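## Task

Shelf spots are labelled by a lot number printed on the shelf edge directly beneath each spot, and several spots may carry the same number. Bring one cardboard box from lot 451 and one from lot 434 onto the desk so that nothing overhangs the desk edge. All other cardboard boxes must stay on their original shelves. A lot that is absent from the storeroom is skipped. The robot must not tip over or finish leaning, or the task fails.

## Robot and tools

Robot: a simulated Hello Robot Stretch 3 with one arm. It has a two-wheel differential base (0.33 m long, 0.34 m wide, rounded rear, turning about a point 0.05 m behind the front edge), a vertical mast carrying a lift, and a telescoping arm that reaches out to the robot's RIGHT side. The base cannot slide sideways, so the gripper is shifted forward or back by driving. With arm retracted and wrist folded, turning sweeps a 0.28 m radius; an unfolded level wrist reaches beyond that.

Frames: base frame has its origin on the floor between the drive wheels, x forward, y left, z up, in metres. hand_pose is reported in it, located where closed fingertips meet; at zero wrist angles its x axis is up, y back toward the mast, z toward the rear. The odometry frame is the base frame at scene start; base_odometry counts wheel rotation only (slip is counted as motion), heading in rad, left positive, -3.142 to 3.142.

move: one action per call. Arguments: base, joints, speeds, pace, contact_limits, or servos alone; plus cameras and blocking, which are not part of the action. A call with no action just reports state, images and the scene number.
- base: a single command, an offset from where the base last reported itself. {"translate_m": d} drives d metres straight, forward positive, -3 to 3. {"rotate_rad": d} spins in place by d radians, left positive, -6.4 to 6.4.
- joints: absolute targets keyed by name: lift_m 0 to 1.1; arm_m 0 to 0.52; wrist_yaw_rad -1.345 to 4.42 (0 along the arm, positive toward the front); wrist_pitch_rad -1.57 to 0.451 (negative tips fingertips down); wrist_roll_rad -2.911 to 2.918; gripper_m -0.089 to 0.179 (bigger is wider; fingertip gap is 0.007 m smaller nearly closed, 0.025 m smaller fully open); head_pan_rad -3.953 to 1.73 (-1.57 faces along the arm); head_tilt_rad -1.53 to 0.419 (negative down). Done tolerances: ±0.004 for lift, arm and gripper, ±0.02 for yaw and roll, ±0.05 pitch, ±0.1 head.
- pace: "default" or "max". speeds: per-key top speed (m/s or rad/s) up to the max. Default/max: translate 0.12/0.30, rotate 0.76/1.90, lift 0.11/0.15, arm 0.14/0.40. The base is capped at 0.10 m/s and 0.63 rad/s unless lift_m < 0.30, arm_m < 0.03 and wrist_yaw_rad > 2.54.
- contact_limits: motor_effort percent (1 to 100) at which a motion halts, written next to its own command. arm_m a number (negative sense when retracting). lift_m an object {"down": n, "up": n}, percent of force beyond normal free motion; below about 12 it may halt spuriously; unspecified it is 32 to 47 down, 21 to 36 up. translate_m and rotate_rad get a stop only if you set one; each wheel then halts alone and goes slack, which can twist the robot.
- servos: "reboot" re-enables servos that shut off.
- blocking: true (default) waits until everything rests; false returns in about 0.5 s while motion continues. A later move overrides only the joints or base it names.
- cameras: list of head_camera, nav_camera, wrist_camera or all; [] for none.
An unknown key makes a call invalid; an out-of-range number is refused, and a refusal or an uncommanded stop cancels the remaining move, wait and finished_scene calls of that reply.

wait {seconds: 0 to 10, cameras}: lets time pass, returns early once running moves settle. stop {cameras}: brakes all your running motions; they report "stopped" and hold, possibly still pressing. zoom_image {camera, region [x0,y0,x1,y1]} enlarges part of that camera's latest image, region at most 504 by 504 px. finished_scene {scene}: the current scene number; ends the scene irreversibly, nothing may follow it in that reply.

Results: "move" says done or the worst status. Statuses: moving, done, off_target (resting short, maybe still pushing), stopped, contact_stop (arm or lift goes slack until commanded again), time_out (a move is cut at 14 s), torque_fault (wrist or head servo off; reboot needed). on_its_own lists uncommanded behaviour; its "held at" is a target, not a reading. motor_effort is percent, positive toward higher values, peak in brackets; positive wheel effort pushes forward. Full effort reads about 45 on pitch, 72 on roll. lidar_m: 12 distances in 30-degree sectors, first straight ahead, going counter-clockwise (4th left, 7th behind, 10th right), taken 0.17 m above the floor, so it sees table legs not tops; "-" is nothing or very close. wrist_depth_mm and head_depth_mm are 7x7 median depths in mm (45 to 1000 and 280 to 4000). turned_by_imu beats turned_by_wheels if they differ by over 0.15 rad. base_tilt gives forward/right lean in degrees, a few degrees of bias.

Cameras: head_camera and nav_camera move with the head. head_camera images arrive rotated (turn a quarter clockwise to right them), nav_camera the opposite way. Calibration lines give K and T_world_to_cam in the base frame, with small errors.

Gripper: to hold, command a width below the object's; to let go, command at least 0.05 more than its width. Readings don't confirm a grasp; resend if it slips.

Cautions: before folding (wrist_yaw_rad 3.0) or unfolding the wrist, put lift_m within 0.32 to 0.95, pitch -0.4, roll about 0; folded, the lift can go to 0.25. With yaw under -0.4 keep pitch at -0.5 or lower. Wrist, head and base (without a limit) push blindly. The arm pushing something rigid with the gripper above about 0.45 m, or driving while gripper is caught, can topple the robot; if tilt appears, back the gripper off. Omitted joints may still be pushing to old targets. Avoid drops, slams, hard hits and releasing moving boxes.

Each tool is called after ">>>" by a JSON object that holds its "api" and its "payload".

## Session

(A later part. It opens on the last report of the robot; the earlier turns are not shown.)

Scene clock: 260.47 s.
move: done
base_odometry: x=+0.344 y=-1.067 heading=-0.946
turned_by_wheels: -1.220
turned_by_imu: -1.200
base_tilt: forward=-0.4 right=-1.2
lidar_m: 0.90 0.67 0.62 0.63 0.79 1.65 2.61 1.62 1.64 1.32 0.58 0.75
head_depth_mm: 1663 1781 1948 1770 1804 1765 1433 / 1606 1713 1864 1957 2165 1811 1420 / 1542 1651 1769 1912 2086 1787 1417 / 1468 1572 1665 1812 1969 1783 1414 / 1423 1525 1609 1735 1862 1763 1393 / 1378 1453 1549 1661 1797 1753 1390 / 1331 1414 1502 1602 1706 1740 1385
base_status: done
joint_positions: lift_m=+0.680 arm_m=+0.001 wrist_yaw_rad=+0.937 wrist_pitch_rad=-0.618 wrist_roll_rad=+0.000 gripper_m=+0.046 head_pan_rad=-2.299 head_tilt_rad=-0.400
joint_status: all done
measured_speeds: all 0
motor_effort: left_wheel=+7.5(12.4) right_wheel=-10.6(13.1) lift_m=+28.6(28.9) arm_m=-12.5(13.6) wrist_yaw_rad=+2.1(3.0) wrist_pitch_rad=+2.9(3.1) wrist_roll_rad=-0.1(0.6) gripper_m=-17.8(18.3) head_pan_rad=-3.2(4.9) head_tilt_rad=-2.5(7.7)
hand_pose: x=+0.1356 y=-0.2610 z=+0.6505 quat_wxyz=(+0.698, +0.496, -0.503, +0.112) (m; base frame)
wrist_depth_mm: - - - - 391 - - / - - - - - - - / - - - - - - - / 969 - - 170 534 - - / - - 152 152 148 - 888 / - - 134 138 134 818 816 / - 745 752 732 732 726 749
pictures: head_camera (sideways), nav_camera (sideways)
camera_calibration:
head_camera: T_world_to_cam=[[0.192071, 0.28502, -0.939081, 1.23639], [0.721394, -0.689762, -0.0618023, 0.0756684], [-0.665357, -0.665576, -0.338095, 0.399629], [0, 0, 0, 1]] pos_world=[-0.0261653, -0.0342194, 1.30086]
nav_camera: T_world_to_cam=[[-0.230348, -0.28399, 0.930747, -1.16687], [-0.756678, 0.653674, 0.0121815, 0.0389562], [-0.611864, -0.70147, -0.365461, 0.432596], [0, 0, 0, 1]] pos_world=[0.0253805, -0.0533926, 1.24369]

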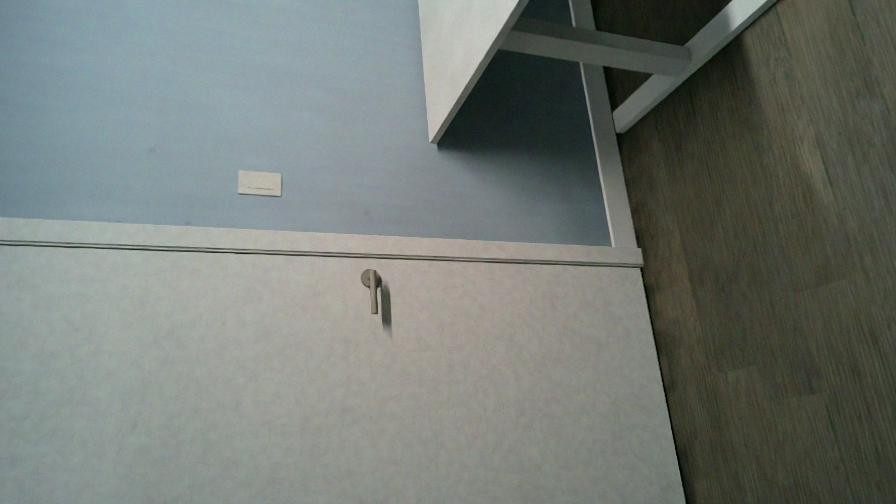

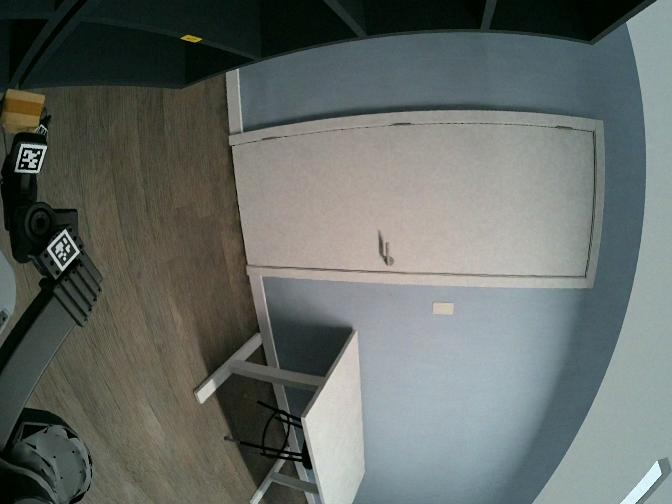

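>>> {"api": "move", "payload": {"base": {"rotate_rad": -0.107}, "joints": {"lift_m": 0.9}}}

>>> {"api": "move", "payload": {"base": {"translate_m": -1.3}, "joints": {"head_pan_rad": -2.0, "head_tilt_rad": -0.5}, "cameras": ["nav_camera", "head_camera"]}}

Scene clock: 302.40 s.
move: done
base_odometry: x=+0.344 y=-1.067 heading=-1.052
turned_by_wheels: -0.107
turned_by_imu: -0.105
base_tilt: forward=-0.3 right=-1.3
lidar_m: 0.96 0.71 0.62 0.62 0.73 1.32 2.60 1.63 1.65 1.32 0.58 0.59
head_depth_mm: 1821 1961 2115 1774 2237 1807 1427 / 1720 1844 2018 1898 2127 1773 1419 / 1641 1758 1878 2006 2188 1780 1447 / 1562 1651 1775 1909 2078 1772 1495 / 1466 1566 1665 1788 1924 1748 - / 1403 1489 1593 1681 1815 1753 1475 / 1349 1427 1511 1622 1723 1746 1428
base_status: done
joint_positions: lift_m=+0.900 arm_m=+0.001 wrist_yaw_rad=+0.937 wrist_pitch_rad=-0.619 wrist_roll_rad=+0.000 gripper_m=+0.046 head_pan_rad=-2.300 head_tilt_rad=-0.400
joint_status: all done
measured_speeds: all 0
motor_effort: left_wheel=+7.9(11.2) right_wheel=-10.9(13.7) lift_m=+31.4(34.5) arm_m=-10.4(12.4) wrist_yaw_rad=+1.2(3.3) wrist_pitch_rad=+3.0(3.1) wrist_roll_rad=+0.0(0.3) gripper_m=-17.8(18.2) head_pan_rad=-2.8(3.6) head_tilt_rad=-1.0(2.8)
hand_pose: x=+0.1355 y=-0.2610 z=+0.8705 quat_wxyz=(+0.699, +0.496, -0.503, +0.112) (m; base frame)
wrist_depth_mm: - - - - - - - / - - - - - 813 - / - - - 589 - - - / - - - 165 168 - - / - - 151 151 148 - - / - 123 134 138 134 - - / - - 943 939 923 918 954
pictures: none

Scene clock: 316.53 s.
move: done
base_odometry: x=-0.301 y=+0.062 heading=-1.052
turned_by_wheels: +0.000
turned_by_imu: -0.001
base_tilt: forward=-0.3 right=-1.3
lidar_m: 1.74 1.13 0.99 0.99 1.17 2.53 2.47 0.97 0.71 0.85 1.50 1.74
head_depth_mm: 1126 1228 1337 1372 956 785 - / 1112 1215 1322 1364 949 756 - / 1099 1194 1291 1351 939 749 - / 1080 1170 1275 1327 935 742 - / 1065 1150 1256 1312 927 735 - / 1049 1140 1232 1300 919 711 1218 / 1038 1110 1222 1281 913 708 1293
base_status: done
joint_positions: lift_m=+0.900 arm_m=+0.001 wrist_yaw_rad=+0.937 wrist_pitch_rad=-0.619 wrist_roll_rad=+0.000 gripper_m=+0.046 head_pan_rad=-2.000 head_tilt_rad=-0.501
joint_status: all done
measured_speeds: all 0
motor_effort: left_wheel=-0.7(9.9) right_wheel=-11.7(15.9) lift_m=+28.8(32.0) arm_m=-6.9(10.9) wrist_yaw_rad=+2.1(3.3) wrist_pitch_rad=+3.0(3.1) wrist_roll_rad=+0.0(0.3) gripper_m=-17.7(18.6) head_pan_rad=-3.0(3.9) head_tilt_rad=+1.3(7.8)
hand_pose: x=+0.1355 y=-0.2610 z=+0.8705 quat_wxyz=(+0.699, +0.496, -0.503, +0.112) (m; base frame)
wrist_depth_mm: - - - - - - - / - - - - - - - / - - - - - - - / - - - 170 - - - / - - 153 152 148 - - / - 123 134 138 133 - - / 985 940 956 922 925 932 961
pictures: head_camera (sideways), nav_camera (sideways)
camera_calibration:
head_camera: T_world_to_cam=[[0.138069, 0.41286, -0.900269, 1.18612], [0.895178, -0.440953, -0.064931, 0.0787155], [-0.423783, -0.796936, -0.430466, 0.518451], [0, 0, 0, 1]] pos_world=[-0.0145204, -0.0418204, 1.29611]
nav_camera: T_world_to_cam=[[-0.174519, -0.422173, 0.889558, -1.11346], [-0.916087, 0.400841, 0.0105104, 0.0420582], [-0.361009, -0.813078, -0.456702, 0.549826], [0, 0, 0, 1]] pos_world=[0.0427001, -0.0398816, 1.24115]

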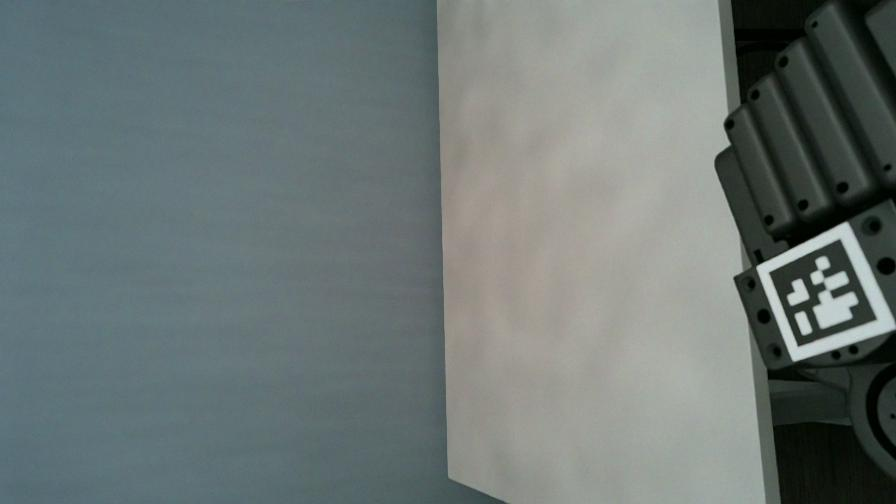

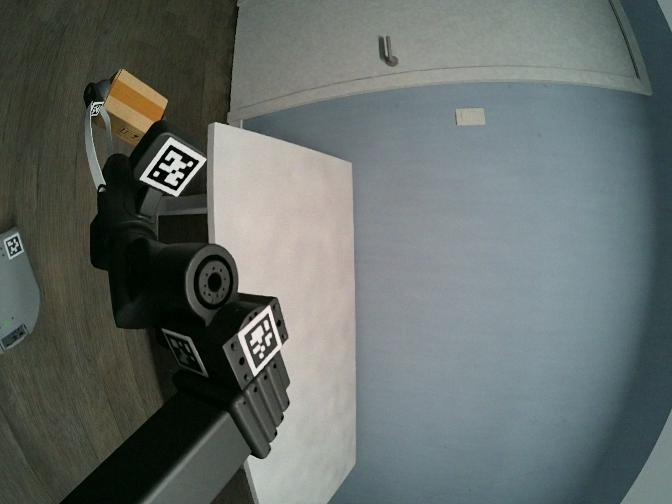

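>>> {"api": "move", "payload": {"base": {"rotate_rad": -0.302}}}

>>> {"api": "move", "payload": {"base": {"translate_m": -0.25}, "joints": {"head_pan_rad": -1.5, "head_tilt_rad": -0.6}, "cameras": ["head_camera"]}}

Scene clock: 338.93 s.
move: done
base_odometry: x=-0.301 y=+0.062 heading=-1.353
turned_by_wheels: -0.302
turned_by_imu: -0.297
base_tilt: forward=-0.3 right=-1.2
lidar_m: 1.74 1.42 1.03 0.99 1.03 1.40 2.53 1.37 0.71 0.85 1.34 1.79
head_depth_mm: 1375 1513 1685 1374 956 1578 - / 1306 1441 1573 1367 950 1571 - / 1237 1354 1491 1350 942 802 - / 1178 1281 1399 1332 934 771 - / 1126 1220 1325 1324 925 739 - / 1082 1160 1264 1299 919 709 1328 / 1035 1111 1200 1253 914 709 1255
base_status: done
joint_positions: lift_m=+0.900 arm_m=+0.001 wrist_yaw_rad=+0.937 wrist_pitch_rad=-0.619 wrist_roll_rad=+0.000 gripper_m=+0.046 head_pan_rad=-2.000 head_tilt_rad=-0.501
joint_status: not commanded
measured_speeds: all 0
motor_effort: left_wheel=+8.0(11.7) right_wheel=-9.3(14.3) lift_m=+27.4(28.1) arm_m=-6.2(6.4) wrist_yaw_rad=+0.3(3.2) wrist_pitch_rad=+3.0(3.1) wrist_roll_rad=-0.1(0.3) gripper_m=-17.7(18.2) head_pan_rad=-2.8(3.8) head_tilt_rad=+3.6(3.8)
hand_pose: x=+0.1355 y=-0.2610 z=+0.8705 quat_wxyz=(+0.699, +0.496, -0.503, +0.112) (m; base frame)
wrist_depth_mm: - - - - - - - / - - - - - - - / - - - - - - - / - - - 170 - - - / - - 153 152 148 - - / - 123 134 138 133 846 - / 984 941 961 937 911 902 960
pictures: none

Scene clock: 342.57 s.
move: done
base_odometry: x=-0.355 y=+0.306 heading=-1.353
turned_by_wheels: +0.000
turned_by_imu: +0.000
base_tilt: forward=-0.3 right=-1.3
lidar_m: 1.99 1.42 1.03 0.99 1.02 1.40 2.28 1.20 0.84 0.64 0.92 1.80
head_depth_mm: 1045 1145 1274 1130 845 711 - / 1052 1152 1277 1124 836 731 - / 1060 1159 1289 1116 829 1018 - / 1063 1169 1294 1096 825 1352 1262 / 1068 1180 1304 1092 817 1427 - / 1075 1189 1323 1083 810 1257 397 / 1088 1190 1324 1069 805 1337 382
base_status: done
joint_positions: lift_m=+0.900 arm_m=+0.001 wrist_yaw_rad=+0.937 wrist_pitch_rad=-0.619 wrist_roll_rad=+0.000 gripper_m=+0.046 head_pan_rad=-1.500 head_tilt_rad=-0.600
joint_status: all done
measured_speeds: all 0
motor_effort: left_wheel=-4.0(9.4) right_wheel=-7.3(13.9) lift_m=+26.4(27.8) arm_m=-6.7(7.3) wrist_yaw_rad=+1.1(3.3) wrist_pitch_rad=+3.0(3.1) wrist_roll_rad=+0.2(0.3) gripper_m=-17.7(18.4) head_pan_rad=-3.2(6.1) head_tilt_rad=-5.4(8.2)
hand_pose: x=+0.1355 y=-0.2610 z=+0.8705 quat_wxyz=(+0.699, +0.496, -0.503, +0.112) (m; base frame)
wrist_depth_mm: - - - - - - - / - - - - - - - / - - - - - - - / - - - 169 - - - / - - 153 151 148 - - / - 123 134 138 134 - - / 994 941 935 919 920 922 951
pictures: head_camera (sideways)
camera_calibration:
head_camera: T_world_to_cam=[[-0.0832572, 0.51549, -0.852841, 1.12557], [0.996502, 0.0493072, -0.0674786, 0.0814236], [0.00726666, -0.855476, -0.517792, 0.629378], [0, 0, 0, 1]] pos_world=[0.00799921, -0.0458153, 1.29131]

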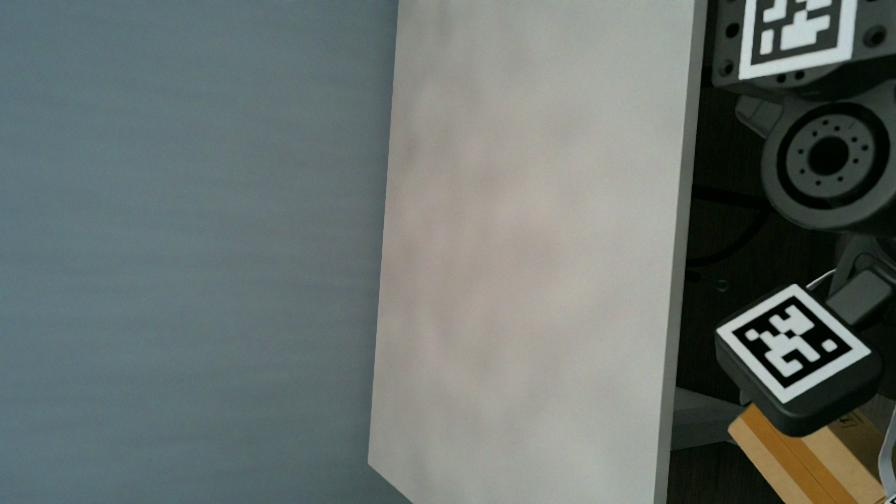

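>>> {"api": "move", "payload": {"joints": {"arm_m": 0.43}, "speeds": {"arm_m": 0.25}, "contact_limits": {"arm_m": 30}}}

>>> {"api": "move", "payload": {"joints": {"lift_m": 0.82}, "contact_limits": {"lift_m": {"down": 15}}, "cameras": ["head_camera", "wrist_camera"]}}

Scene clock: 361.27 s.
move: done
base_odometry: x=-0.355 y=+0.306 heading=-1.353
turned_by_wheels: +0.000
turned_by_imu: +0.000
base_tilt: forward=-0.3 right=-1.3
lidar_m: 1.99 1.42 1.03 0.99 1.02 1.40 2.28 1.20 0.84 0.64 0.92 1.80
head_depth_mm: 1051 1147 1253 338 310 1384 1249 / 1051 1154 564 979 832 1123 1239 / 1054 1160 556 618 830 1022 1203 / 1068 1166 1276 636 824 1344 1226 / 1070 1176 1308 954 818 1390 1218 / 1077 1178 1314 1076 812 1340 1218 / 1082 1188 1317 1067 805 1334 1188
base_status: not commanded
joint_positions: lift_m=+0.900 arm_m=+0.430 wrist_yaw_rad=+0.938 wrist_pitch_rad=-0.619 wrist_roll_rad=+0.000 gripper_m=+0.046 head_pan_rad=-1.500 head_tilt_rad=-0.600
joint_status: all done
measured_speeds: all 0
motor_effort: left_wheel=-4.0(4.6) right_wheel=-8.0(8.8) lift_m=+24.8(26.0) arm_m=+13.2(15.3) wrist_yaw_rad=+1.9(3.3) wrist_pitch_rad=+3.0(3.1) wrist_roll_rad=-0.1(0.3) gripper_m=-17.4(18.2) head_pan_rad=-3.0(3.9) head_tilt_rad=-4.6(6.0)
contact_limits: arm_m 30 (drawing in: default 31, maximum 55; extending or still: default 40, maximum 69)
hand_pose: x=+0.1355 y=-0.6903 z=+0.8705 quat_wxyz=(+0.699, +0.496, -0.503, +0.112) (m; base frame)
wrist_depth_mm: - - - - - - - / - - - - - - - / - - - - - - - / - - - 165 164 - - / - - 151 152 148 - - / - - 134 138 134 - - / 970 - - 164 - 110 -
pictures: none

Scene clock: 362.83 s.
move: done
base_odometry: x=-0.355 y=+0.306 heading=-1.353
turned_by_wheels: +0.000
turned_by_imu: +0.000
base_tilt: forward=-0.4 right=-1.2
lidar_m: 1.99 1.42 1.03 0.99 1.03 1.40 2.28 1.20 0.84 0.64 0.92 1.80
head_depth_mm: 1042 1148 1269 1131 378 308 1160 / 1054 1157 1275 561 753 1134 1217 / 1059 1163 1286 600 827 1022 1199 / 1065 1169 1291 999 793 1352 1231 / 1071 1176 1304 1088 785 1382 1218 / 1077 1184 1320 1085 809 1335 1218 / 1084 1187 1319 1069 805 1330 1190
base_status: not commanded
joint_positions: lift_m=+0.820 arm_m=+0.430 wrist_yaw_rad=+0.938 wrist_pitch_rad=-0.619 wrist_roll_rad=+0.000 gripper_m=+0.046 head_pan_rad=-1.500 head_tilt_rad=-0.600
joint_status: all done
measured_speeds: all 0
motor_effort: left_wheel=-4.0(4.6) right_wheel=-7.5(8.3) lift_m=+23.8(26.2) arm_m=+12.7(13.7) wrist_yaw_rad=+0.8(2.9) wrist_pitch_rad=+2.9(3.1) wrist_roll_rad=-0.1(0.5) gripper_m=-17.7(18.2) head_pan_rad=-2.1(2.8) head_tilt_rad=-3.5(5.2)
contact_limits: arm_m 30 (drawing in: default 31, maximum 55; extending or still: default 40, maximum 69); lift_m down 15 (down: maximum 72; up: maximum 65)
hand_pose: x=+0.1355 y=-0.6903 z=+0.7905 quat_wxyz=(+0.699, +0.496, -0.503, +0.112) (m; base frame)
wrist_depth_mm: - - - - - - - / - - - - - - - / - - - - - - - / - - - 165 164 - - / - - 152 152 148 - - / - - 134 138 134 - - / - - - 163 - 110 -
pictures: head_camera (sideways), wrist_camera
camera_calibration:
head_camera: T_world_to_cam=[[-0.0828509, 0.515754, -0.852721, 1.12542], [0.99654, 0.0485085, -0.067485, 0.0813956], [0.00655855, -0.855362, -0.517989, 0.629644], [0, 0, 0, 1]] pos_world=[0.00799847, -0.0458148, 1.29131]
wrist_camera: T_world_to_cam=[[-0.566301, -0.823565, -0.0322996, -0.459646], [-0.590085, 0.432492, -0.681726, 0.949924], [0.575415, -0.367002, -0.730895, 0.412584], [0, 0, 0, 1]] pos_world=[0.0628317, -0.637963, 0.934296]

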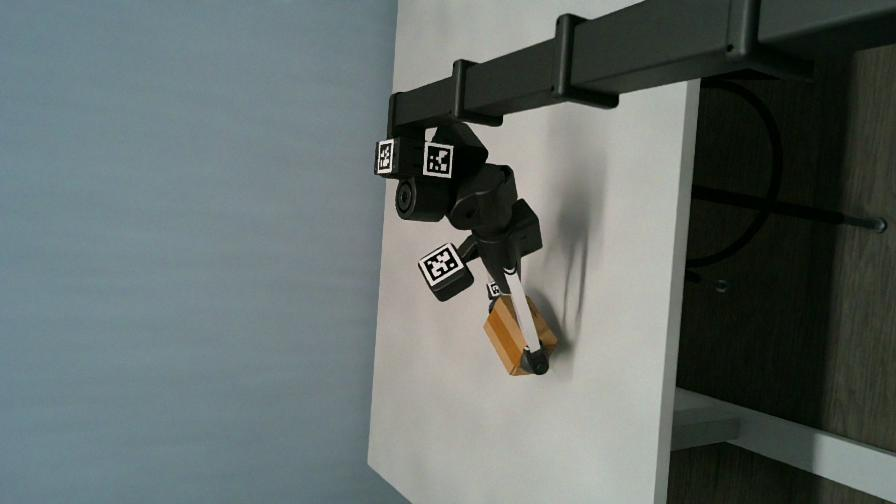

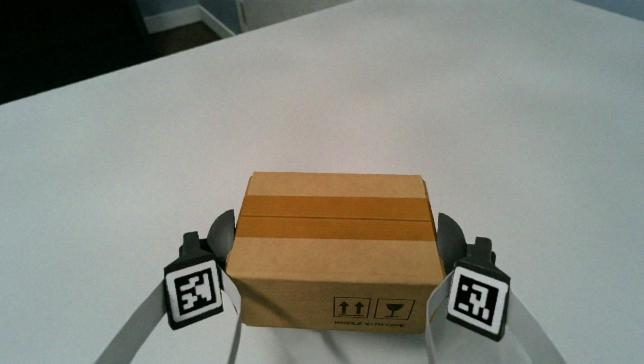

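>>> {"api": "move", "payload": {"joints": {"lift_m": 0.735}, "speeds": {"lift_m": 0.03}, "contact_limits": {"lift_m": {"down": 12}}, "cameras": ["head_camera", "wrist_camera"]}}

Scene clock: 370.27 s.
move: done
base_odometry: x=-0.355 y=+0.306 heading=-1.354
turned_by_wheels: +0.000
turned_by_imu: -0.018
base_tilt: forward=-0.3 right=-1.6
lidar_m: 1.99 1.44 1.03 0.99 1.02 1.37 2.28 1.89 0.84 0.65 0.92 1.77
head_depth_mm: 1056 1152 1275 1138 843 694 322 / 1059 1163 1283 1126 518 423 1183 / 1058 1168 1290 1114 752 1017 1211 / 1066 1167 1297 1110 743 1321 1208 / 1072 1172 1307 1094 794 1388 1222 / 1075 1183 1310 1085 806 1346 1224 / 1080 1188 1318 1078 809 1329 1191
base_status: not commanded
joint_positions: lift_m=+0.735 arm_m=+0.430 wrist_yaw_rad=+0.955 wrist_pitch_rad=-0.490 wrist_roll_rad=-0.001 gripper_m=+0.046 head_pan_rad=-1.500 head_tilt_rad=-0.600
joint_status: all done
measured_speeds: all 0
on_its_own: wrist_yaw_rad is at rest, and its effort (-13.5) is outside its rest range (-9 to +9); wrist_pitch_rad is at rest, and its effort (-20.6) is outside its rest range (-8 to +12)
motor_effort: left_wheel=-3.2(4.6) right_wheel=+1.8(8.6) lift_m=+9.1(26.2) arm_m=+8.1(11.5) wrist_yaw_rad=-13.5(14.2) wrist_pitch_rad=-20.6(20.8) wrist_roll_rad=+0.3(0.5) gripper_m=-17.3(18.2) head_pan_rad=-1.4(2.2) head_tilt_rad=-2.1(3.9)
contact_limits: arm_m 30 (drawing in: default 31, maximum 55; extending or still: default 40, maximum 69); lift_m down 12 (down: maximum 72; up: maximum 65)
hand_pose: x=+0.1538 y=-0.6991 z=+0.7318 quat_wxyz=(+0.689, +0.468, -0.530, +0.163) (m; base frame)
wrist_depth_mm: - - - - - - - / - - - - - - - / - - - - - - - / - - - 153 152 - - / - - 134 132 132 - - / - 122 140 146 134 - - / - - - - - 102 -
pictures: head_camera (sideways), wrist_camera
camera_calibration:
head_camera: T_world_to_cam=[[-0.0828509, 0.515754, -0.852721, 1.12542], [0.99654, 0.0485085, -0.067485, 0.0813956], [0.00655855, -0.855362, -0.517989, 0.629644], [0, 0, 0, 1]] pos_world=[0.00799847, -0.0458148, 1.29131]
wrist_camera: T_world_to_cam=[[-0.548455, -0.835741, -0.0270866, -0.473498], [-0.521968, 0.367489, -0.769741, 0.933059], [0.653258, -0.40803, -0.637782, 0.247155], [0, 0, 0, 1]] pos_world=[0.0658787, -0.637765, 0.863019]

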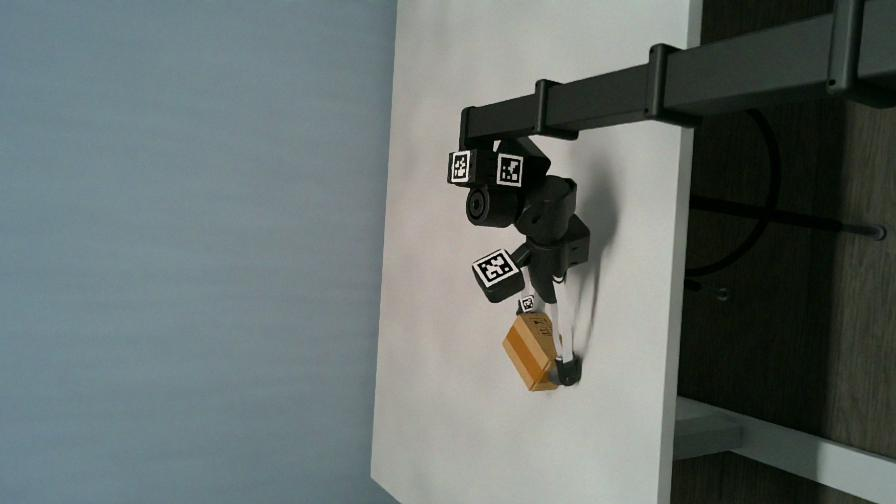

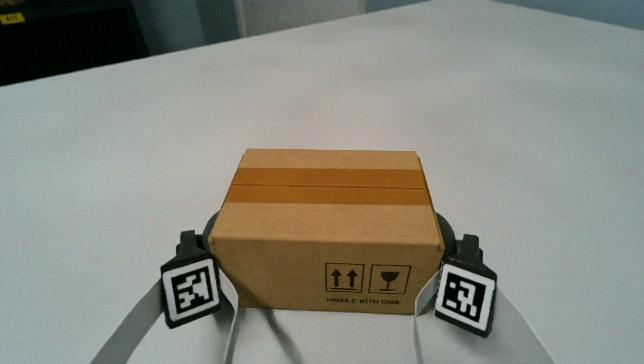

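>>> {"api": "move", "payload": {"joints": {"lift_m": 0.756}, "speeds": {"lift_m": 0.03}}}

Scene clock: 376.53 s.
move: done
base_odometry: x=-0.355 y=+0.306 heading=-1.353
turned_by_wheels: +0.000
turned_by_imu: +0.000
base_tilt: forward=-0.3 right=-1.2
lidar_m: 1.99 1.44 1.04 0.99 1.02 1.37 2.28 1.89 0.84 0.64 0.92 1.77
head_depth_mm: 1048 1152 1280 1128 842 408 304 / 1052 1158 1277 1079 506 418 1184 / 1061 1167 1283 647 772 1018 1204 / 1064 1170 1290 1102 743 1316 1203 / 1065 1170 1300 1089 786 1377 1220 / 1075 1175 1308 1078 799 1334 1218 / 1078 1183 1319 1064 807 1339 1183
base_status: not commanded
joint_positions: lift_m=+0.756 arm_m=+0.430 wrist_yaw_rad=+0.950 wrist_pitch_rad=-0.559 wrist_roll_rad=-0.001 gripper_m=+0.046 head_pan_rad=-1.500 head_tilt_rad=-0.600
joint_status: all done
measured_speeds: all 0
motor_effort: left_wheel=+2.8(3.0) right_wheel=-5.8(6.0) lift_m=+28.6(28.6) arm_m=+1.9(3.7) wrist_yaw_rad=-8.4(15.3) wrist_pitch_rad=-8.1(20.7) wrist_roll_rad=+0.6(0.6) gripper_m=-16.9(18.0) head_pan_rad=-0.6(1.2) head_tilt_rad=-1.6(2.6)
contact_limits: arm_m 30 (drawing in: default 31, maximum 55; extending or still: default 40, maximum 69)
hand_pose: x=+0.1448 y=-0.6941 z=+0.7385 quat_wxyz=(+0.694, +0.484, -0.515, +0.137) (m; base frame)
wrist_depth_mm: - - - - - - - / - - - - - - - / - - - - - - - / - - - 153 157 - - / - - 135 132 135 - - / - - 132 148 138 - - / - - - - - 105 -
pictures: none

>>> {"api": "move", "payload": {"joints": {"lift_m": 0.766}, "speeds": {"lift_m": 0.03}, "cameras": ["wrist_camera"]}}

Scene clock: 383.20 s.
move: done
base_odometry: x=-0.355 y=+0.306 heading=-1.353
turned_by_wheels: +0.000
turned_by_imu: +0.000
base_tilt: forward=-0.5 right=-1.2
lidar_m: 1.99 1.44 1.04 0.99 1.02 1.37 2.28 1.88 0.84 0.64 0.92 1.76
head_depth_mm: 1051 1155 1281 1135 842 372 299 / 1059 1159 1291 1072 490 695 1208 / 1058 1164 1297 623 772 1019 1208 / 1064 1172 1292 1100 744 1319 1203 / 1067 1171 1302 1089 786 1395 1223 / 1070 1179 1306 1084 803 1344 1219 / 1080 1185 1318 1068 805 1330 1184
base_status: not commanded
joint_positions: lift_m=+0.766 arm_m=+0.430 wrist_yaw_rad=+0.944 wrist_pitch_rad=-0.591 wrist_roll_rad=-0.001 gripper_m=+0.046 head_pan_rad=-1.500 head_tilt_rad=-0.600
joint_status: all done
measured_speeds: all 0
motor_effort: left_wheel=+2.8(2.8) right_wheel=-6.1(6.5) lift_m=+29.7(30.8) arm_m=-1.8(2.7) wrist_yaw_rad=-4.4(9.3) wrist_pitch_rad=-2.0(8.1) wrist_roll_rad=+0.3(0.5) gripper_m=-16.5(17.1) head_pan_rad=-0.4(0.8) head_tilt_rad=-1.2(1.5)
contact_limits: arm_m 30 (drawing in: default 31, maximum 55; extending or still: default 40, maximum 69)
hand_pose: x=+0.1400 y=-0.6920 z=+0.7419 quat_wxyz=(+0.697, +0.491, -0.508, +0.124) (m; base frame)
wrist_depth_mm: - - - - - - - / - - - - - - - / - - - - - - - / - - - 154 154 - - / - - 135 132 136 - - / - - 132 147 138 - - / - - - - - 107 -
pictures: wrist_camera
camera_calibration:
wrist_camera: T_world_to_cam=[[-0.559715, -0.828124, -0.0304958, -0.465487], [-0.57804, 0.416528, -0.701694, 0.922237], [0.593792, -0.375121, -0.711826, 0.351559], [0, 0, 0, 1]] pos_world=[0.0637968, -0.637741, 0.883181]

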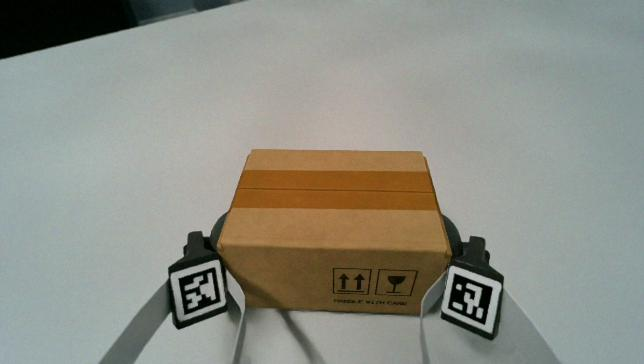

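Release.

>>> {"api": "move", "payload": {"joints": {"gripper_m": 0.179}}}

>>> {"api": "move", "payload": {"joints": {"lift_m": 0.9}, "cameras": ["wrist_camera"]}}

Scene clock: 390.43 s.
move: done
base_odometry: x=-0.355 y=+0.306 heading=-1.353
turned_by_wheels: +0.000
turned_by_imu: +0.000
base_tilt: forward=-0.4 right=-1.1
lidar_m: 1.99 1.44 1.04 0.99 1.02 1.37 2.28 1.88 0.84 0.64 0.92 1.77
head_depth_mm: 1051 1153 1277 1135 842 372 299 / 1053 1153 1281 1069 492 695 1210 / 1058 1160 1292 623 773 1017 1212 / 1063 1168 1295 1108 744 1319 1201 / 1069 1166 1304 1089 791 1387 1224 / 1069 1179 1316 1075 802 1343 1217 / 1078 1183 1314 1070 808 1335 1189
base_status: not commanded
joint_positions: lift_m=+0.766 arm_m=+0.430 wrist_yaw_rad=+0.943 wrist_pitch_rad=-0.610 wrist_roll_rad=-0.001 gripper_m=+0.179 head_pan_rad=-1.500 head_tilt_rad=-0.600
joint_status: all done
measured_speeds: all 0
motor_effort: left_wheel=+2.2(3.0) right_wheel=-5.6(6.4) lift_m=+28.9(30.5) arm_m=-7.8(8.7) wrist_yaw_rad=-3.9(5.1) wrist_pitch_rad=+1.4(2.1) wrist_roll_rad=+0.2(0.6) gripper_m=+1.0(84.0) head_pan_rad=+1.0(1.4) head_tilt_rad=+0.0(1.1)
contact_limits: arm_m 30 (drawing in: default 31, maximum 55; extending or still: default 40, maximum 69)
hand_pose: x=+0.1374 y=-0.6904 z=+0.7382 quat_wxyz=(+0.698, +0.495, -0.504, +0.117) (m; base frame)
wrist_depth_mm: - - - - - - - / - - - - - - - / - - - - - - - / - - - 151 149 - - / - 143 133 131 133 - - / - 126 - 146 146 - - / - - - - - - 105
pictures: none

Scene clock: 392.50 s.
move: done
base_odometry: x=-0.355 y=+0.306 heading=-1.353
turned_by_wheels: +0.000
turned_by_imu: +0.000
base_tilt: forward=-0.3 right=-1.1
lidar_m: 1.99 1.44 1.04 0.99 1.02 1.38 2.28 1.89 0.84 0.64 0.92 1.76
head_depth_mm: 1048 1159 1257 339 310 1381 1243 / 1056 1155 564 977 831 1147 1233 / 1057 1157 554 621 830 1016 1206 / 1063 1162 1276 633 823 1321 1209 / 1063 1178 1306 1093 801 1390 1220 / 1072 1175 1307 1080 809 1346 1219 / 1077 1180 1311 1068 806 1335 1181
base_status: not commanded
joint_positions: lift_m=+0.900 arm_m=+0.430 wrist_yaw_rad=+0.943 wrist_pitch_rad=-0.610 wrist_roll_rad=-0.001 gripper_m=+0.179 head_pan_rad=-1.500 head_tilt_rad=-0.600
joint_status: all done
measured_speeds: all 0
motor_effort: left_wheel=+2.0(3.1) right_wheel=-6.3(6.3) lift_m=+30.5(33.4) arm_m=-10.6(10.9) wrist_yaw_rad=-2.8(4.2) wrist_pitch_rad=+1.4(1.6) wrist_roll_rad=+0.3(0.6) gripper_m=+0.8(1.2) head_pan_rad=+0.9(1.7) head_tilt_rad=+0.9(1.4)
contact_limits: arm_m 30 (drawing in: default 31, maximum 55; extending or still: default 40, maximum 69)
hand_pose: x=+0.1373 y=-0.6903 z=+0.8721 quat_wxyz=(+0.698, +0.496, -0.503, +0.117) (m; base frame)
wrist_depth_mm: - - - - - - - / - - - - - - - / - - - - - - - / - - - - - - - / - 142 - - - - - / 123 126 - 255 - - - / - - - 234 234 - 105
pictures: wrist_camera
camera_calibration:
wrist_camera: T_world_to_cam=[[-0.561059, -0.827192, -0.0310764, -0.460251], [-0.588406, 0.424941, -0.687898, 1.00659], [0.582229, -0.367666, -0.725142, 0.464826], [0, 0, 0, 1]] pos_world=[0.063419, -0.637556, 1.01519]

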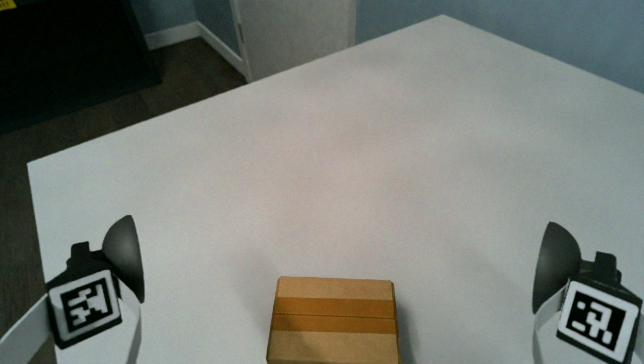

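>>> {"api": "move", "payload": {"joints": {"arm_m": 0.0, "wrist_pitch_rad": -0.4, "gripper_m": 0.0}, "pace": "max"}}

>>> {"api": "move", "payload": {"joints": {"wrist_yaw_rad": 3.0}, "pace": "max"}}

>>> {"api": "move", "payload": {"joints": {"lift_m": 0.27, "head_pan_rad": -3.0, "head_tilt_rad": -0.3}, "pace": "max", "cameras": ["nav_camera"]}}

Scene clock: 410.27 s.
move: done
base_odometry: x=-0.355 y=+0.306 heading=-1.353
turned_by_wheels: +0.000
turned_by_imu: +0.000
base_tilt: forward=-0.3 right=-1.1
lidar_m: 1.99 1.44 1.03 0.99 1.02 1.37 2.28 1.88 0.84 0.64 0.92 1.76
head_depth_mm: 1054 1156 1280 1133 841 733 - / 1053 1161 1279 1123 834 731 - / 1061 1163 1287 1109 827 1021 - / 1066 1168 1300 1099 824 1325 1291 / 1069 1176 1298 1088 803 715 - / 1071 1175 1308 1082 811 1315 - / 1076 1186 1313 1069 808 704 1132
base_status: not commanded
joint_positions: lift_m=+0.900 arm_m=+0.001 wrist_yaw_rad=+0.942 wrist_pitch_rad=-0.420 wrist_roll_rad=-0.001 gripper_m=+0.000 head_pan_rad=-1.500 head_tilt_rad=-0.600
joint_status: all done
measured_speeds: all 0
motor_effort: left_wheel=+2.3(3.0) right_wheel=-6.2(6.2) lift_m=+28.7(31.5) arm_m=-13.3(14.7) wrist_yaw_rad=-1.7(4.2) wrist_pitch_rad=+3.3(5.9) wrist_roll_rad=+0.3(0.6) gripper_m=-0.6(83.1) head_pan_rad=+2.3(2.5) head_tilt_rad=+2.1(3.0)
hand_pose: x=+0.1599 y=-0.2774 z=+0.9123 quat_wxyz=(+0.684, +0.445, -0.548, +0.183) (m; base frame)
wrist_depth_mm: - - - - - - - / - - - - - - - / - - - - - - - / - - - - - - 425 / - - - 152 489 - 413 / - - - 130 128 - - / - - - - - - -
pictures: none

Scene clock: 411.70 s.
move: done
base_odometry: x=-0.355 y=+0.306 heading=-1.353
turned_by_wheels: +0.000
turned_by_imu: +0.000
base_tilt: forward=-0.3 right=-1.3
lidar_m: 1.99 1.44 1.03 0.99 1.02 1.37 2.28 1.88 0.84 0.64 0.92 1.77
head_depth_mm: 1047 1155 1282 1133 842 730 - / 1053 1160 1282 1122 836 1094 - / 1055 1162 1290 1112 828 1017 - / 1063 1172 1296 1100 822 1176 - / 1066 1169 1305 1092 802 1420 - / 1070 1182 1316 1082 809 1340 1251 / 1074 1186 1310 1069 806 1328 1190
base_status: not commanded
joint_positions: lift_m=+0.900 arm_m=+0.001 wrist_yaw_rad=+2.997 wrist_pitch_rad=-0.420 wrist_roll_rad=-0.001 gripper_m=+0.000 head_pan_rad=-1.500 head_tilt_rad=-0.600
joint_status: all done
measured_speeds: all 0
motor_effort: left_wheel=+2.7(3.1) right_wheel=-4.8(6.2) lift_m=+27.7(29.5) arm_m=-12.8(13.3) wrist_yaw_rad=+2.5(7.4) wrist_pitch_rad=+3.2(3.3) wrist_roll_rad=+0.4(0.6) gripper_m=-0.4(1.5) head_pan_rad=+2.3(2.6) head_tilt_rad=+2.6(3.2)
hand_pose: x=+0.0111 y=+0.0763 z=+0.9123 quat_wxyz=(+0.197, +0.700, +0.097, +0.680) (m; base frame)
wrist_depth_mm: - 137 - - - - - / - 147 - - - - - / - 161 - - - - - / - 186 - - - - - / - - 212 152 - - - / - - 220 130 - - - / - - 111 - - - -
pictures: none

Scene clock: 416.70 s.
move: done
base_odometry: x=-0.355 y=+0.306 heading=-1.353
turned_by_wheels: +0.000
turned_by_imu: +0.000
base_tilt: forward=-0.2 right=-1.3
lidar_m: 1.99 1.44 1.03 0.99 1.02 1.37 2.28 1.88 0.84 0.64 0.92 1.76
head_depth_mm: 1941 2019 2114 2223 2347 2047 1569 / 1963 2035 2135 2253 2377 2026 1547 / 1978 2075 2181 2252 2381 2029 1554 / 1997 2088 2175 2292 2393 2010 1544 / 2019 2107 2225 2317 2426 2001 1538 / 2062 2139 2248 2360 2491 1985 1530 / 2066 2145 2264 2368 2493 1975 1523
base_status: not commanded
joint_positions: lift_m=+0.270 arm_m=+0.001 wrist_yaw_rad=+2.997 wrist_pitch_rad=-0.419 wrist_roll_rad=-0.001 gripper_m=+0.000 head_pan_rad=-3.000 head_tilt_rad=-0.300
joint_status: all done
measured_speeds: all 0
motor_effort: left_wheel=+2.4(3.1) right_wheel=-5.9(6.7) lift_m=+25.7(26.8) arm_m=-10.7(12.9) wrist_yaw_rad=+1.7(3.3) wrist_pitch_rad=+2.9(3.2) wrist_roll_rad=+0.0(0.7) gripper_m=-1.2(1.5) head_pan_rad=+3.2(7.3) head_tilt_rad=-3.1(7.0)
hand_pose: x=+0.0111 y=+0.0764 z=+0.2825 quat_wxyz=(+0.197, +0.700, +0.097, +0.680) (m; base frame)
wrist_depth_mm: - 137 - - - - - / - 148 - - - - - / 906 162 835 883 861 854 835 / 719 187 634 692 691 678 665 / 582 557 214 153 564 562 562 / 500 490 218 130 460 487 483 / 263 261 120 251 250 421 424
pictures: nav_camera (sideways)
camera_calibration:
nav_camera: T_world_to_cam=[[-0.265081, -0.0549756, 0.962658, -1.20836], [-0.155234, 0.987783, 0.0136648, 0.0332941], [-0.951648, -0.145815, -0.270376, 0.31091], [0, 0, 0, 1]] pos_world=[-0.019269, -0.0539827, 1.24685]

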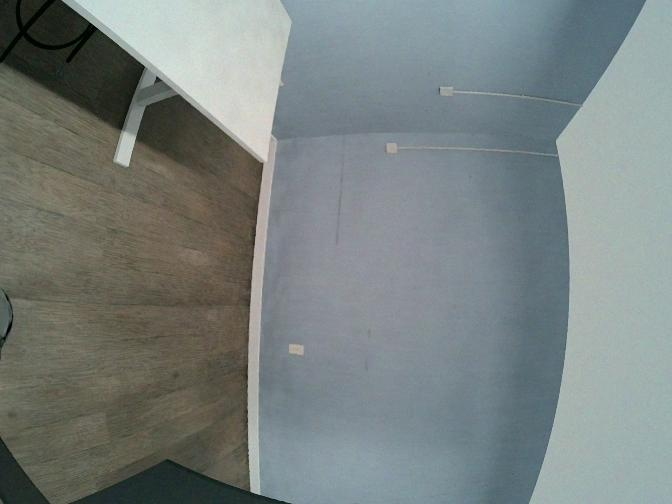

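>>> {"api": "move", "payload": {"base": {"translate_m": -1.74}, "pace": "max"}}

>>> {"api": "move", "payload": {"base": {"rotate_rad": 1.6}, "joints": {"head_pan_rad": 0.0, "head_tilt_rad": -0.3}, "pace": "max", "cameras": ["nav_camera"]}}

Scene clock: 436.90 s.
move: done
base_odometry: x=-0.730 y=+2.005 heading=-1.353
turned_by_wheels: +0.000
turned_by_imu: -0.002
base_tilt: forward=-0.3 right=-1.2
lidar_m: 3.71 1.38 1.06 2.41 0.82 0.58 0.56 0.57 0.77 1.34 1.23 1.23
head_depth_mm: 455 476 497 522 548 579 610 / 458 480 503 527 556 586 620 / 464 485 509 533 562 591 630 / 469 490 513 541 569 601 638 / 474 495 519 547 576 611 647 / 478 501 526 552 582 616 657 / 484 507 532 560 591 626 666
base_status: done
joint_positions: lift_m=+0.270 arm_m=+0.001 wrist_yaw_rad=+2.997 wrist_pitch_rad=-0.419 wrist_roll_rad=-0.001 gripper_m=+0.000 head_pan_rad=-3.000 head_tilt_rad=-0.301
joint_status: not commanded
measured_speeds: all 0
motor_effort: left_wheel=-1.3(10.2) right_wheel=-8.9(18.0) lift_m=+24.2(31.3) arm_m=-7.6(10.7) wrist_yaw_rad=+2.1(3.4) wrist_pitch_rad=+3.1(3.2) wrist_roll_rad=+0.3(0.7) gripper_m=-1.0(1.5) head_pan_rad=+2.8(4.0) head_tilt_rad=+2.1(3.2)
hand_pose: x=+0.0110 y=+0.0764 z=+0.2825 quat_wxyz=(+0.197, +0.700, +0.097, +0.680) (m; base frame)
wrist_depth_mm: - 137 - - - - - / - 148 - - - - - / 819 162 827 864 860 842 843 / 707 187 637 695 691 680 668 / 584 559 213 152 566 563 557 / 495 493 218 130 458 481 480 / 264 261 120 252 250 420 417
pictures: none

Scene clock: 439.53 s.
move: done
base_odometry: x=-0.730 y=+2.005 heading=+0.247
turned_by_wheels: +1.600
turned_by_imu: +1.569
base_tilt: forward=-0.2 right=-1.2
lidar_m: 2.30 0.80 0.58 0.56 0.57 0.78 1.34 1.23 1.24 3.69 1.37 1.05
head_depth_mm: 2060 1252 1229 1209 1193 1178 1167 / 2093 2197 2299 2443 2525 1885 1498 / 2085 2183 2294 2448 2516 1999 1540 / 2096 2191 2291 2415 2537 2009 1533 / 2061 2165 2291 2387 2512 1979 1521 / 2088 2171 2254 2370 2472 1973 1536 / 1671 1696 1728 1749 1780 1787 1521
base_status: done
joint_positions: lift_m=+0.270 arm_m=+0.001 wrist_yaw_rad=+2.997 wrist_pitch_rad=-0.419 wrist_roll_rad=-0.001 gripper_m=+0.000 head_pan_rad=+0.008 head_tilt_rad=-0.301
joint_status: all done
measured_speeds: translate_m=+0.000 rotate_rad=+0.000 lift_m=+0.000 arm_m=+0.000 wrist_yaw_rad=+0.000 wrist_pitch_rad=+0.000 wrist_roll_rad=+0.000 head_pan_rad=-0.024 head_tilt_rad=+0.000
motor_effort: left_wheel=-6.0(15.5) right_wheel=+6.7(14.6) lift_m=+25.1(25.3) arm_m=-12.0(13.2) wrist_yaw_rad=+2.8(2.8) wrist_pitch_rad=+3.1(3.2) wrist_roll_rad=+0.3(0.5) gripper_m=-0.8(1.5) head_pan_rad=-3.2(5.4) head_tilt_rad=+4.6(5.6)
hand_pose: x=+0.0110 y=+0.0764 z=+0.2825 quat_wxyz=(+0.197, +0.700, +0.097, +0.680) (m; base frame)
wrist_depth_mm: 506 137 541 554 576 591 607 / 557 147 576 605 621 627 - / 602 162 615 - - - - / - 183 191 664 682 673 666 / 588 559 212 152 561 563 558 / 500 494 217 131 460 479 483 / 262 263 121 252 250 423 420
pictures: nav_camera (sideways)
camera_calibration:
nav_camera: T_world_to_cam=[[0.27103, 0.0192217, 0.962379, -1.21119], [0.0224264, -0.999655, 0.0136504, 0.0323056], [0.962309, 0.017883, -0.271368, 0.300548], [0, 0, 0, 1]] pos_world=[0.0383252, 0.050201, 1.24674]

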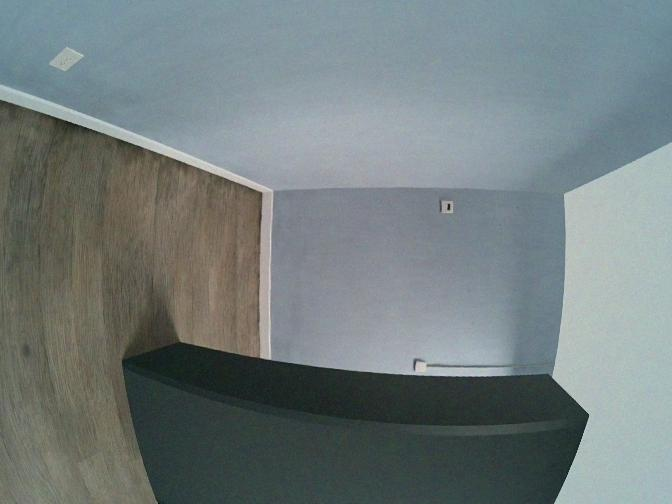

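>>> {"api": "move", "payload": {"base": {"translate_m": 1.81}, "pace": "max"}}

>>> {"api": "move", "payload": {"base": {"rotate_rad": -1.6}, "joints": {"head_pan_rad": -0.6, "head_tilt_rad": -0.3}, "pace": "max", "cameras": ["nav_camera", "head_camera"]}}

Scene clock: 461.33 s.
move: done
base_odometry: x=+1.025 y=+2.447 heading=+0.247
turned_by_wheels: +0.000
turned_by_imu: +0.001
base_tilt: forward=-0.3 right=-1.3
lidar_m: 0.61 0.64 0.61 0.58 0.60 0.81 2.17 0.63 0.59 1.45 0.89 0.64
head_depth_mm: 509 534 560 589 623 659 700 / 508 532 558 588 620 655 698 / 506 531 556 586 618 652 692 / 504 528 554 582 615 652 690 / 502 527 552 580 613 649 689 / 501 525 550 578 610 644 686 / 499 523 548 577 608 642 681
base_status: done
joint_positions: lift_m=+0.270 arm_m=+0.001 wrist_yaw_rad=+2.997 wrist_pitch_rad=-0.419 wrist_roll_rad=-0.001 gripper_m=+0.000 head_pan_rad=+0.000 head_tilt_rad=-0.299
joint_status: not commanded
measured_speeds: all 0
motor_effort: left_wheel=+1.6(14.3) right_wheel=+6.1(13.6) lift_m=+28.2(28.7) arm_m=+2.1(8.2) wrist_yaw_rad=+1.0(3.2) wrist_pitch_rad=+3.0(3.1) wrist_roll_rad=+0.5(0.7) gripper_m=-1.0(1.5) head_pan_rad=-2.8(3.5) head_tilt_rad=+2.2(5.7)
hand_pose: x=+0.0110 y=+0.0764 z=+0.2825 quat_wxyz=(+0.197, +0.700, +0.097, +0.680) (m; base frame)
wrist_depth_mm: 531 137 569 585 598 619 625 / 583 148 608 625 630 - 684 / 629 162 170 - - - 715 / 674 183 192 687 685 683 655 / 582 559 213 152 568 564 564 / 501 493 218 130 456 481 479 / 263 262 121 251 250 419 423
pictures: none

Scene clock: 463.47 s.
move: done
base_odometry: x=+1.025 y=+2.447 heading=-1.353
turned_by_wheels: -1.600
turned_by_imu: -1.569
base_tilt: forward=-0.2 right=-1.2
lidar_m: 1.39 0.90 0.64 0.61 0.64 0.61 0.59 0.60 0.81 2.09 0.63 0.59
head_depth_mm: 565 604 646 699 760 827 911 / 512 545 581 622 669 723 787 / 490 511 537 566 599 642 689 / 1223 680 1322 1295 713 1151 857 / 1292 1082 1423 1271 879 1114 943 / 1207 1206 1310 1252 1430 1234 1393 / 1131 1167 1237 1288 1369 1440 1475
base_status: done
joint_positions: lift_m=+0.270 arm_m=+0.001 wrist_yaw_rad=+2.997 wrist_pitch_rad=-0.419 wrist_roll_rad=-0.001 gripper_m=+0.000 head_pan_rad=-0.604 head_tilt_rad=-0.299
joint_status: all done
measured_speeds: all 0
motor_effort: left_wheel=+5.0(14.6) right_wheel=-7.1(14.6) lift_m=+29.1(29.7) arm_m=-6.2(6.2) wrist_yaw_rad=+2.6(2.9) wrist_pitch_rad=+3.0(3.1) wrist_roll_rad=+0.2(0.6) gripper_m=-1.1(1.5) head_pan_rad=+3.6(6.4) head_tilt_rad=+1.3(5.8)
hand_pose: x=+0.0110 y=+0.0764 z=+0.2825 quat_wxyz=(+0.197, +0.700, +0.097, +0.680) (m; base frame)
wrist_depth_mm: - 137 - - - - - / - 148 - - - - - / - 161 170 - - 772 768 / 681 186 219 690 690 679 671 / 587 555 213 152 565 566 565 / 496 494 217 130 455 485 481 / 262 260 120 252 250 420 421
pictures: head_camera (sideways), nav_camera (sideways)
camera_calibration:
head_camera: T_world_to_cam=[[-0.227384, 0.10057, -0.968598, 1.27751], [0.599842, 0.798016, -0.057958, 0.0714302], [0.767129, -0.594185, -0.241782, 0.265567], [0, 0, 0, 1]] pos_world=[0.0439142, -0.0276855, 1.30574]
nav_camera: T_world_to_cam=[[0.231718, -0.139048, 0.962794, -1.21154], [-0.555738, -0.831245, 0.0137014, 0.0357093], [0.798412, -0.538236, -0.269888, 0.299663], [0, 0, 0, 1]] pos_world=[0.0613267, 0.0225101, 1.24685]

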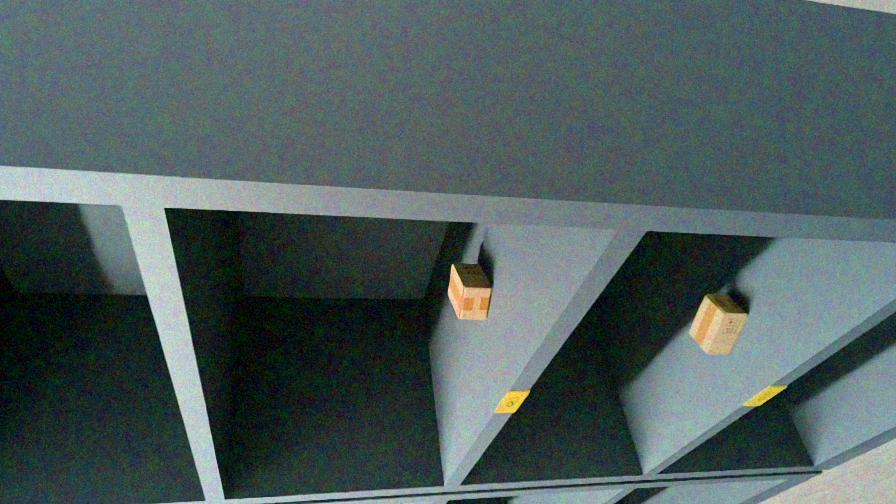

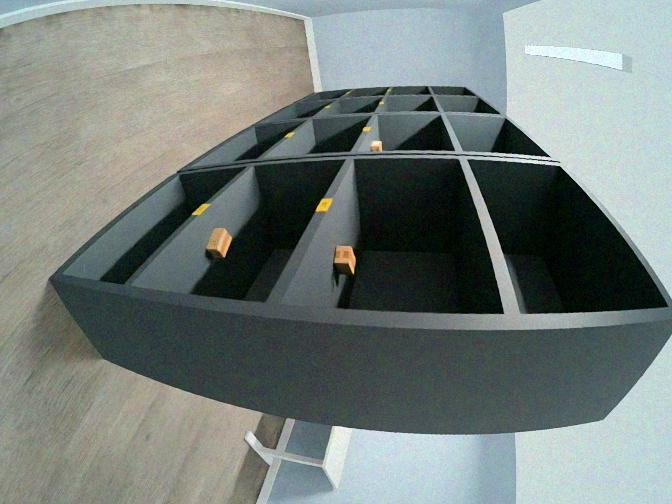

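>>> {"api": "zoom_image", "payload": {"camera": "head_camera", "region": [460, 340, 820, 440]}}

>>> {"api": "zoom_image", "payload": {"camera": "nav_camera", "region": [260, 80, 460, 170]}}

Scaled by 1.400 from the camera's 896x504 image, which has a finer 1280x720 frame.

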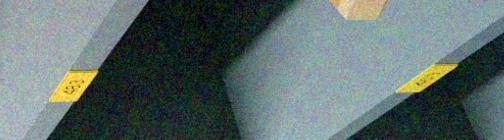

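Scaled by 2.520 from the camera's 672x504 image, which has a finer 792x594 frame.

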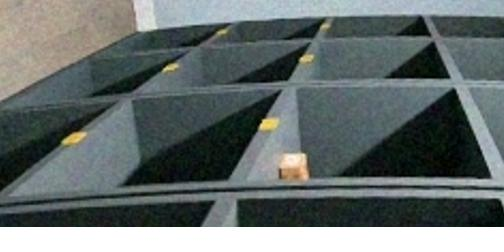

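>>> {"api": "move", "payload": {"base": {"rotate_rad": 0.25}, "pace": "max"}}

>>> {"api": "move", "payload": {"base": {"translate_m": 0.5}, "pace": "max"}}

>>> {"api": "move", "payload": {"base": {"rotate_rad": -0.25}, "joints": {"head_pan_rad": -1.0, "head_tilt_rad": -0.4}, "pace": "max", "cameras": ["nav_camera", "head_camera"]}}

Scene clock: 487.13 s.
move: done
base_odometry: x=+1.025 y=+2.447 heading=-1.104
turned_by_wheels: +0.250
turned_by_imu: +0.245
base_tilt: forward=-0.4 right=-1.1
lidar_m: 1.33 0.73 0.62 0.62 0.70 0.59 0.59 0.66 1.11 0.93 0.58 1.36
head_depth_mm: 1114 542 1152 536 561 594 629 / 1279 786 1361 1291 730 1163 895 / 1257 1274 1395 1320 897 1201 953 / 1212 1242 1335 1305 1470 1248 1408 / 1221 1264 1335 1373 1445 1549 1489 / 2557 2028 2155 2284 2376 1977 1531 / 3202 3564 3783 3845 2812 1970 1514
base_status: done
joint_positions: lift_m=+0.270 arm_m=+0.001 wrist_yaw_rad=+2.997 wrist_pitch_rad=-0.419 wrist_roll_rad=-0.001 gripper_m=+0.000 head_pan_rad=-0.600 head_tilt_rad=-0.299
joint_status: not commanded
measured_speeds: all 0
motor_effort: left_wheel=-6.9(13.9) right_wheel=+7.6(13.2) lift_m=+30.2(30.6) arm_m=-12.2(13.0) wrist_yaw_rad=+2.0(2.3) wrist_pitch_rad=+3.1(3.1) wrist_roll_rad=+0.4(0.6) gripper_m=-0.5(1.3) head_pan_rad=+3.4(4.0) head_tilt_rad=-0.3(1.0)
hand_pose: x=+0.0110 y=+0.0764 z=+0.2825 quat_wxyz=(+0.197, +0.700, +0.097, +0.680) (m; base frame)
wrist_depth_mm: 589 137 - - - - - / 618 147 - - - - - / 633 162 170 - - - - / 665 187 638 695 685 685 644 / 583 562 214 152 567 567 553 / 495 495 216 130 458 479 477 / 264 262 121 251 249 422 422
pictures: none

Scene clock: 490.13 s.
move: done
base_odometry: x=+1.250 y=+2.001 heading=-1.104
turned_by_wheels: +0.000
turned_by_imu: -0.001
base_tilt: forward=-0.4 right=-1.2
lidar_m: 1.09 0.60 0.51 0.51 0.57 0.95 1.07 1.21 0.50 0.50 0.97 0.96
head_depth_mm: 851 877 958 1005 790 1141 930 / 821 844 911 959 1010 1087 963 / 1348 1021 980 996 1037 1065 1133 / 1576 1682 1813 1681 1733 1734 1484 / 1626 1675 1755 1866 1960 1942 1528 / 2965 2498 3069 3452 2738 1979 1526 / 3047 3178 3297 3457 2813 1982 1518
base_status: done
joint_positions: lift_m=+0.270 arm_m=+0.001 wrist_yaw_rad=+2.998 wrist_pitch_rad=-0.419 wrist_roll_rad=-0.001 gripper_m=+0.000 head_pan_rad=-0.600 head_tilt_rad=-0.299
joint_status: not commanded
measured_speeds: all 0
motor_effort: left_wheel=+0.4(14.2) right_wheel=+7.5(13.8) lift_m=+28.4(30.8) arm_m=-10.5(12.3) wrist_yaw_rad=+2.4(2.9) wrist_pitch_rad=+3.0(3.2) wrist_roll_rad=+0.5(0.7) gripper_m=-0.5(1.6) head_pan_rad=+2.4(4.0) head_tilt_rad=-1.9(2.0)
hand_pose: x=+0.0110 y=+0.0764 z=+0.2825 quat_wxyz=(+0.197, +0.700, +0.097, +0.680) (m; base frame)
wrist_depth_mm: - 137 522 516 494 480 469 / - 147 157 546 533 522 505 / - 162 170 - - - 536 / 686 186 189 648 - - - / 589 556 213 152 566 565 556 / 498 495 218 130 456 478 475 / 263 262 120 252 249 424 418
pictures: none

Scene clock: 491.17 s.
move: done
base_odometry: x=+1.250 y=+2.001 heading=-1.353
turned_by_wheels: -0.250
turned_by_imu: -0.245
base_tilt: forward=-0.4 right=-1.3
lidar_m: 1.83 0.74 0.53 0.51 0.52 0.70 1.07 1.10 1.48 0.50 0.98 0.96
head_depth_mm: 437 826 869 886 603 1000 848 / 444 873 920 940 596 1053 841 / 454 923 979 933 624 1063 840 / 520 979 1039 852 689 1052 832 / 536 1042 1115 908 1232 1042 853 / 627 1050 1116 893 1217 1039 1206 / 654 930 980 882 1083 1034 1207
base_status: done
joint_positions: lift_m=+0.270 arm_m=+0.001 wrist_yaw_rad=+2.998 wrist_pitch_rad=-0.419 wrist_roll_rad=-0.001 gripper_m=+0.000 head_pan_rad=-1.006 head_tilt_rad=-0.401
joint_status: all done
measured_speeds: all 0
motor_effort: left_wheel=+5.4(13.2) right_wheel=-8.6(15.0) lift_m=+27.8(28.5) arm_m=-10.4(11.0) wrist_yaw_rad=+1.1(2.8) wrist_pitch_rad=+3.1(3.1) wrist_roll_rad=+0.3(0.5) gripper_m=-0.7(1.7) head_pan_rad=-0.9(3.6) head_tilt_rad=-3.2(6.2)
hand_pose: x=+0.0110 y=+0.0764 z=+0.2825 quat_wxyz=(+0.197, +0.700, +0.097, +0.680) (m; base frame)
wrist_depth_mm: 466 137 488 511 526 539 547 / 509 147 527 540 - - - / 540 161 171 - - - - / - 178 189 643 663 660 674 / 584 561 212 152 569 564 562 / 496 492 217 131 459 482 480 / 262 261 120 253 251 424 417
pictures: head_camera (sideways), nav_camera (sideways)
camera_calibration:
head_camera: T_world_to_cam=[[-0.221502, 0.263174, -0.938976, 1.2388], [0.861275, 0.504366, -0.0618099, 0.0748408], [0.457321, -0.822408, -0.338383, 0.393133], [0, 0, 0, 1]] pos_world=[0.0301503, -0.040452, 1.30086]
nav_camera: T_world_to_cam=[[0.209975, -0.299628, 0.930663, -1.16946], [-0.836264, -0.548191, 0.0121857, 0.0394293], [0.50653, -0.780839, -0.365675, 0.426033], [0, 0, 0, 1]] pos_world=[0.0627325, 0.00387371, 1.24369]

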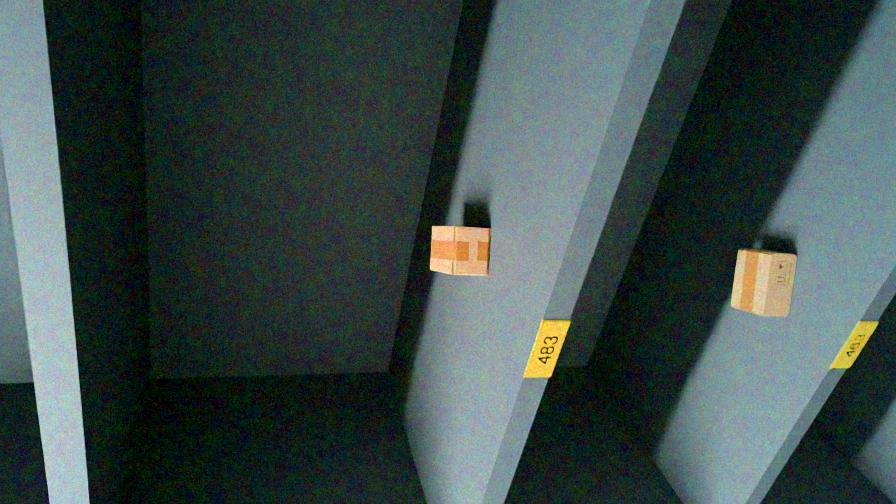

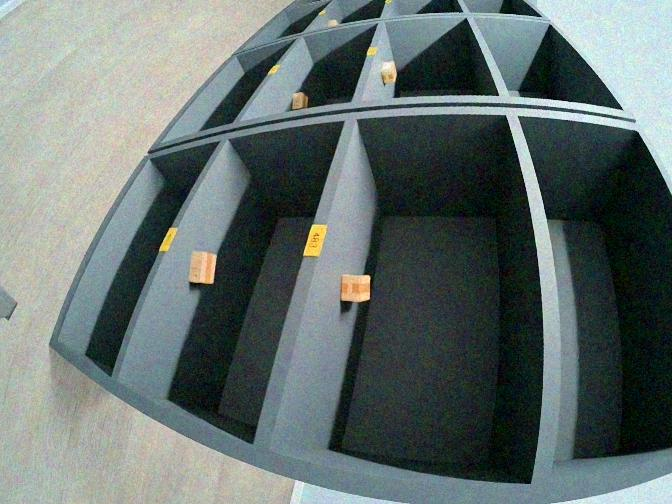

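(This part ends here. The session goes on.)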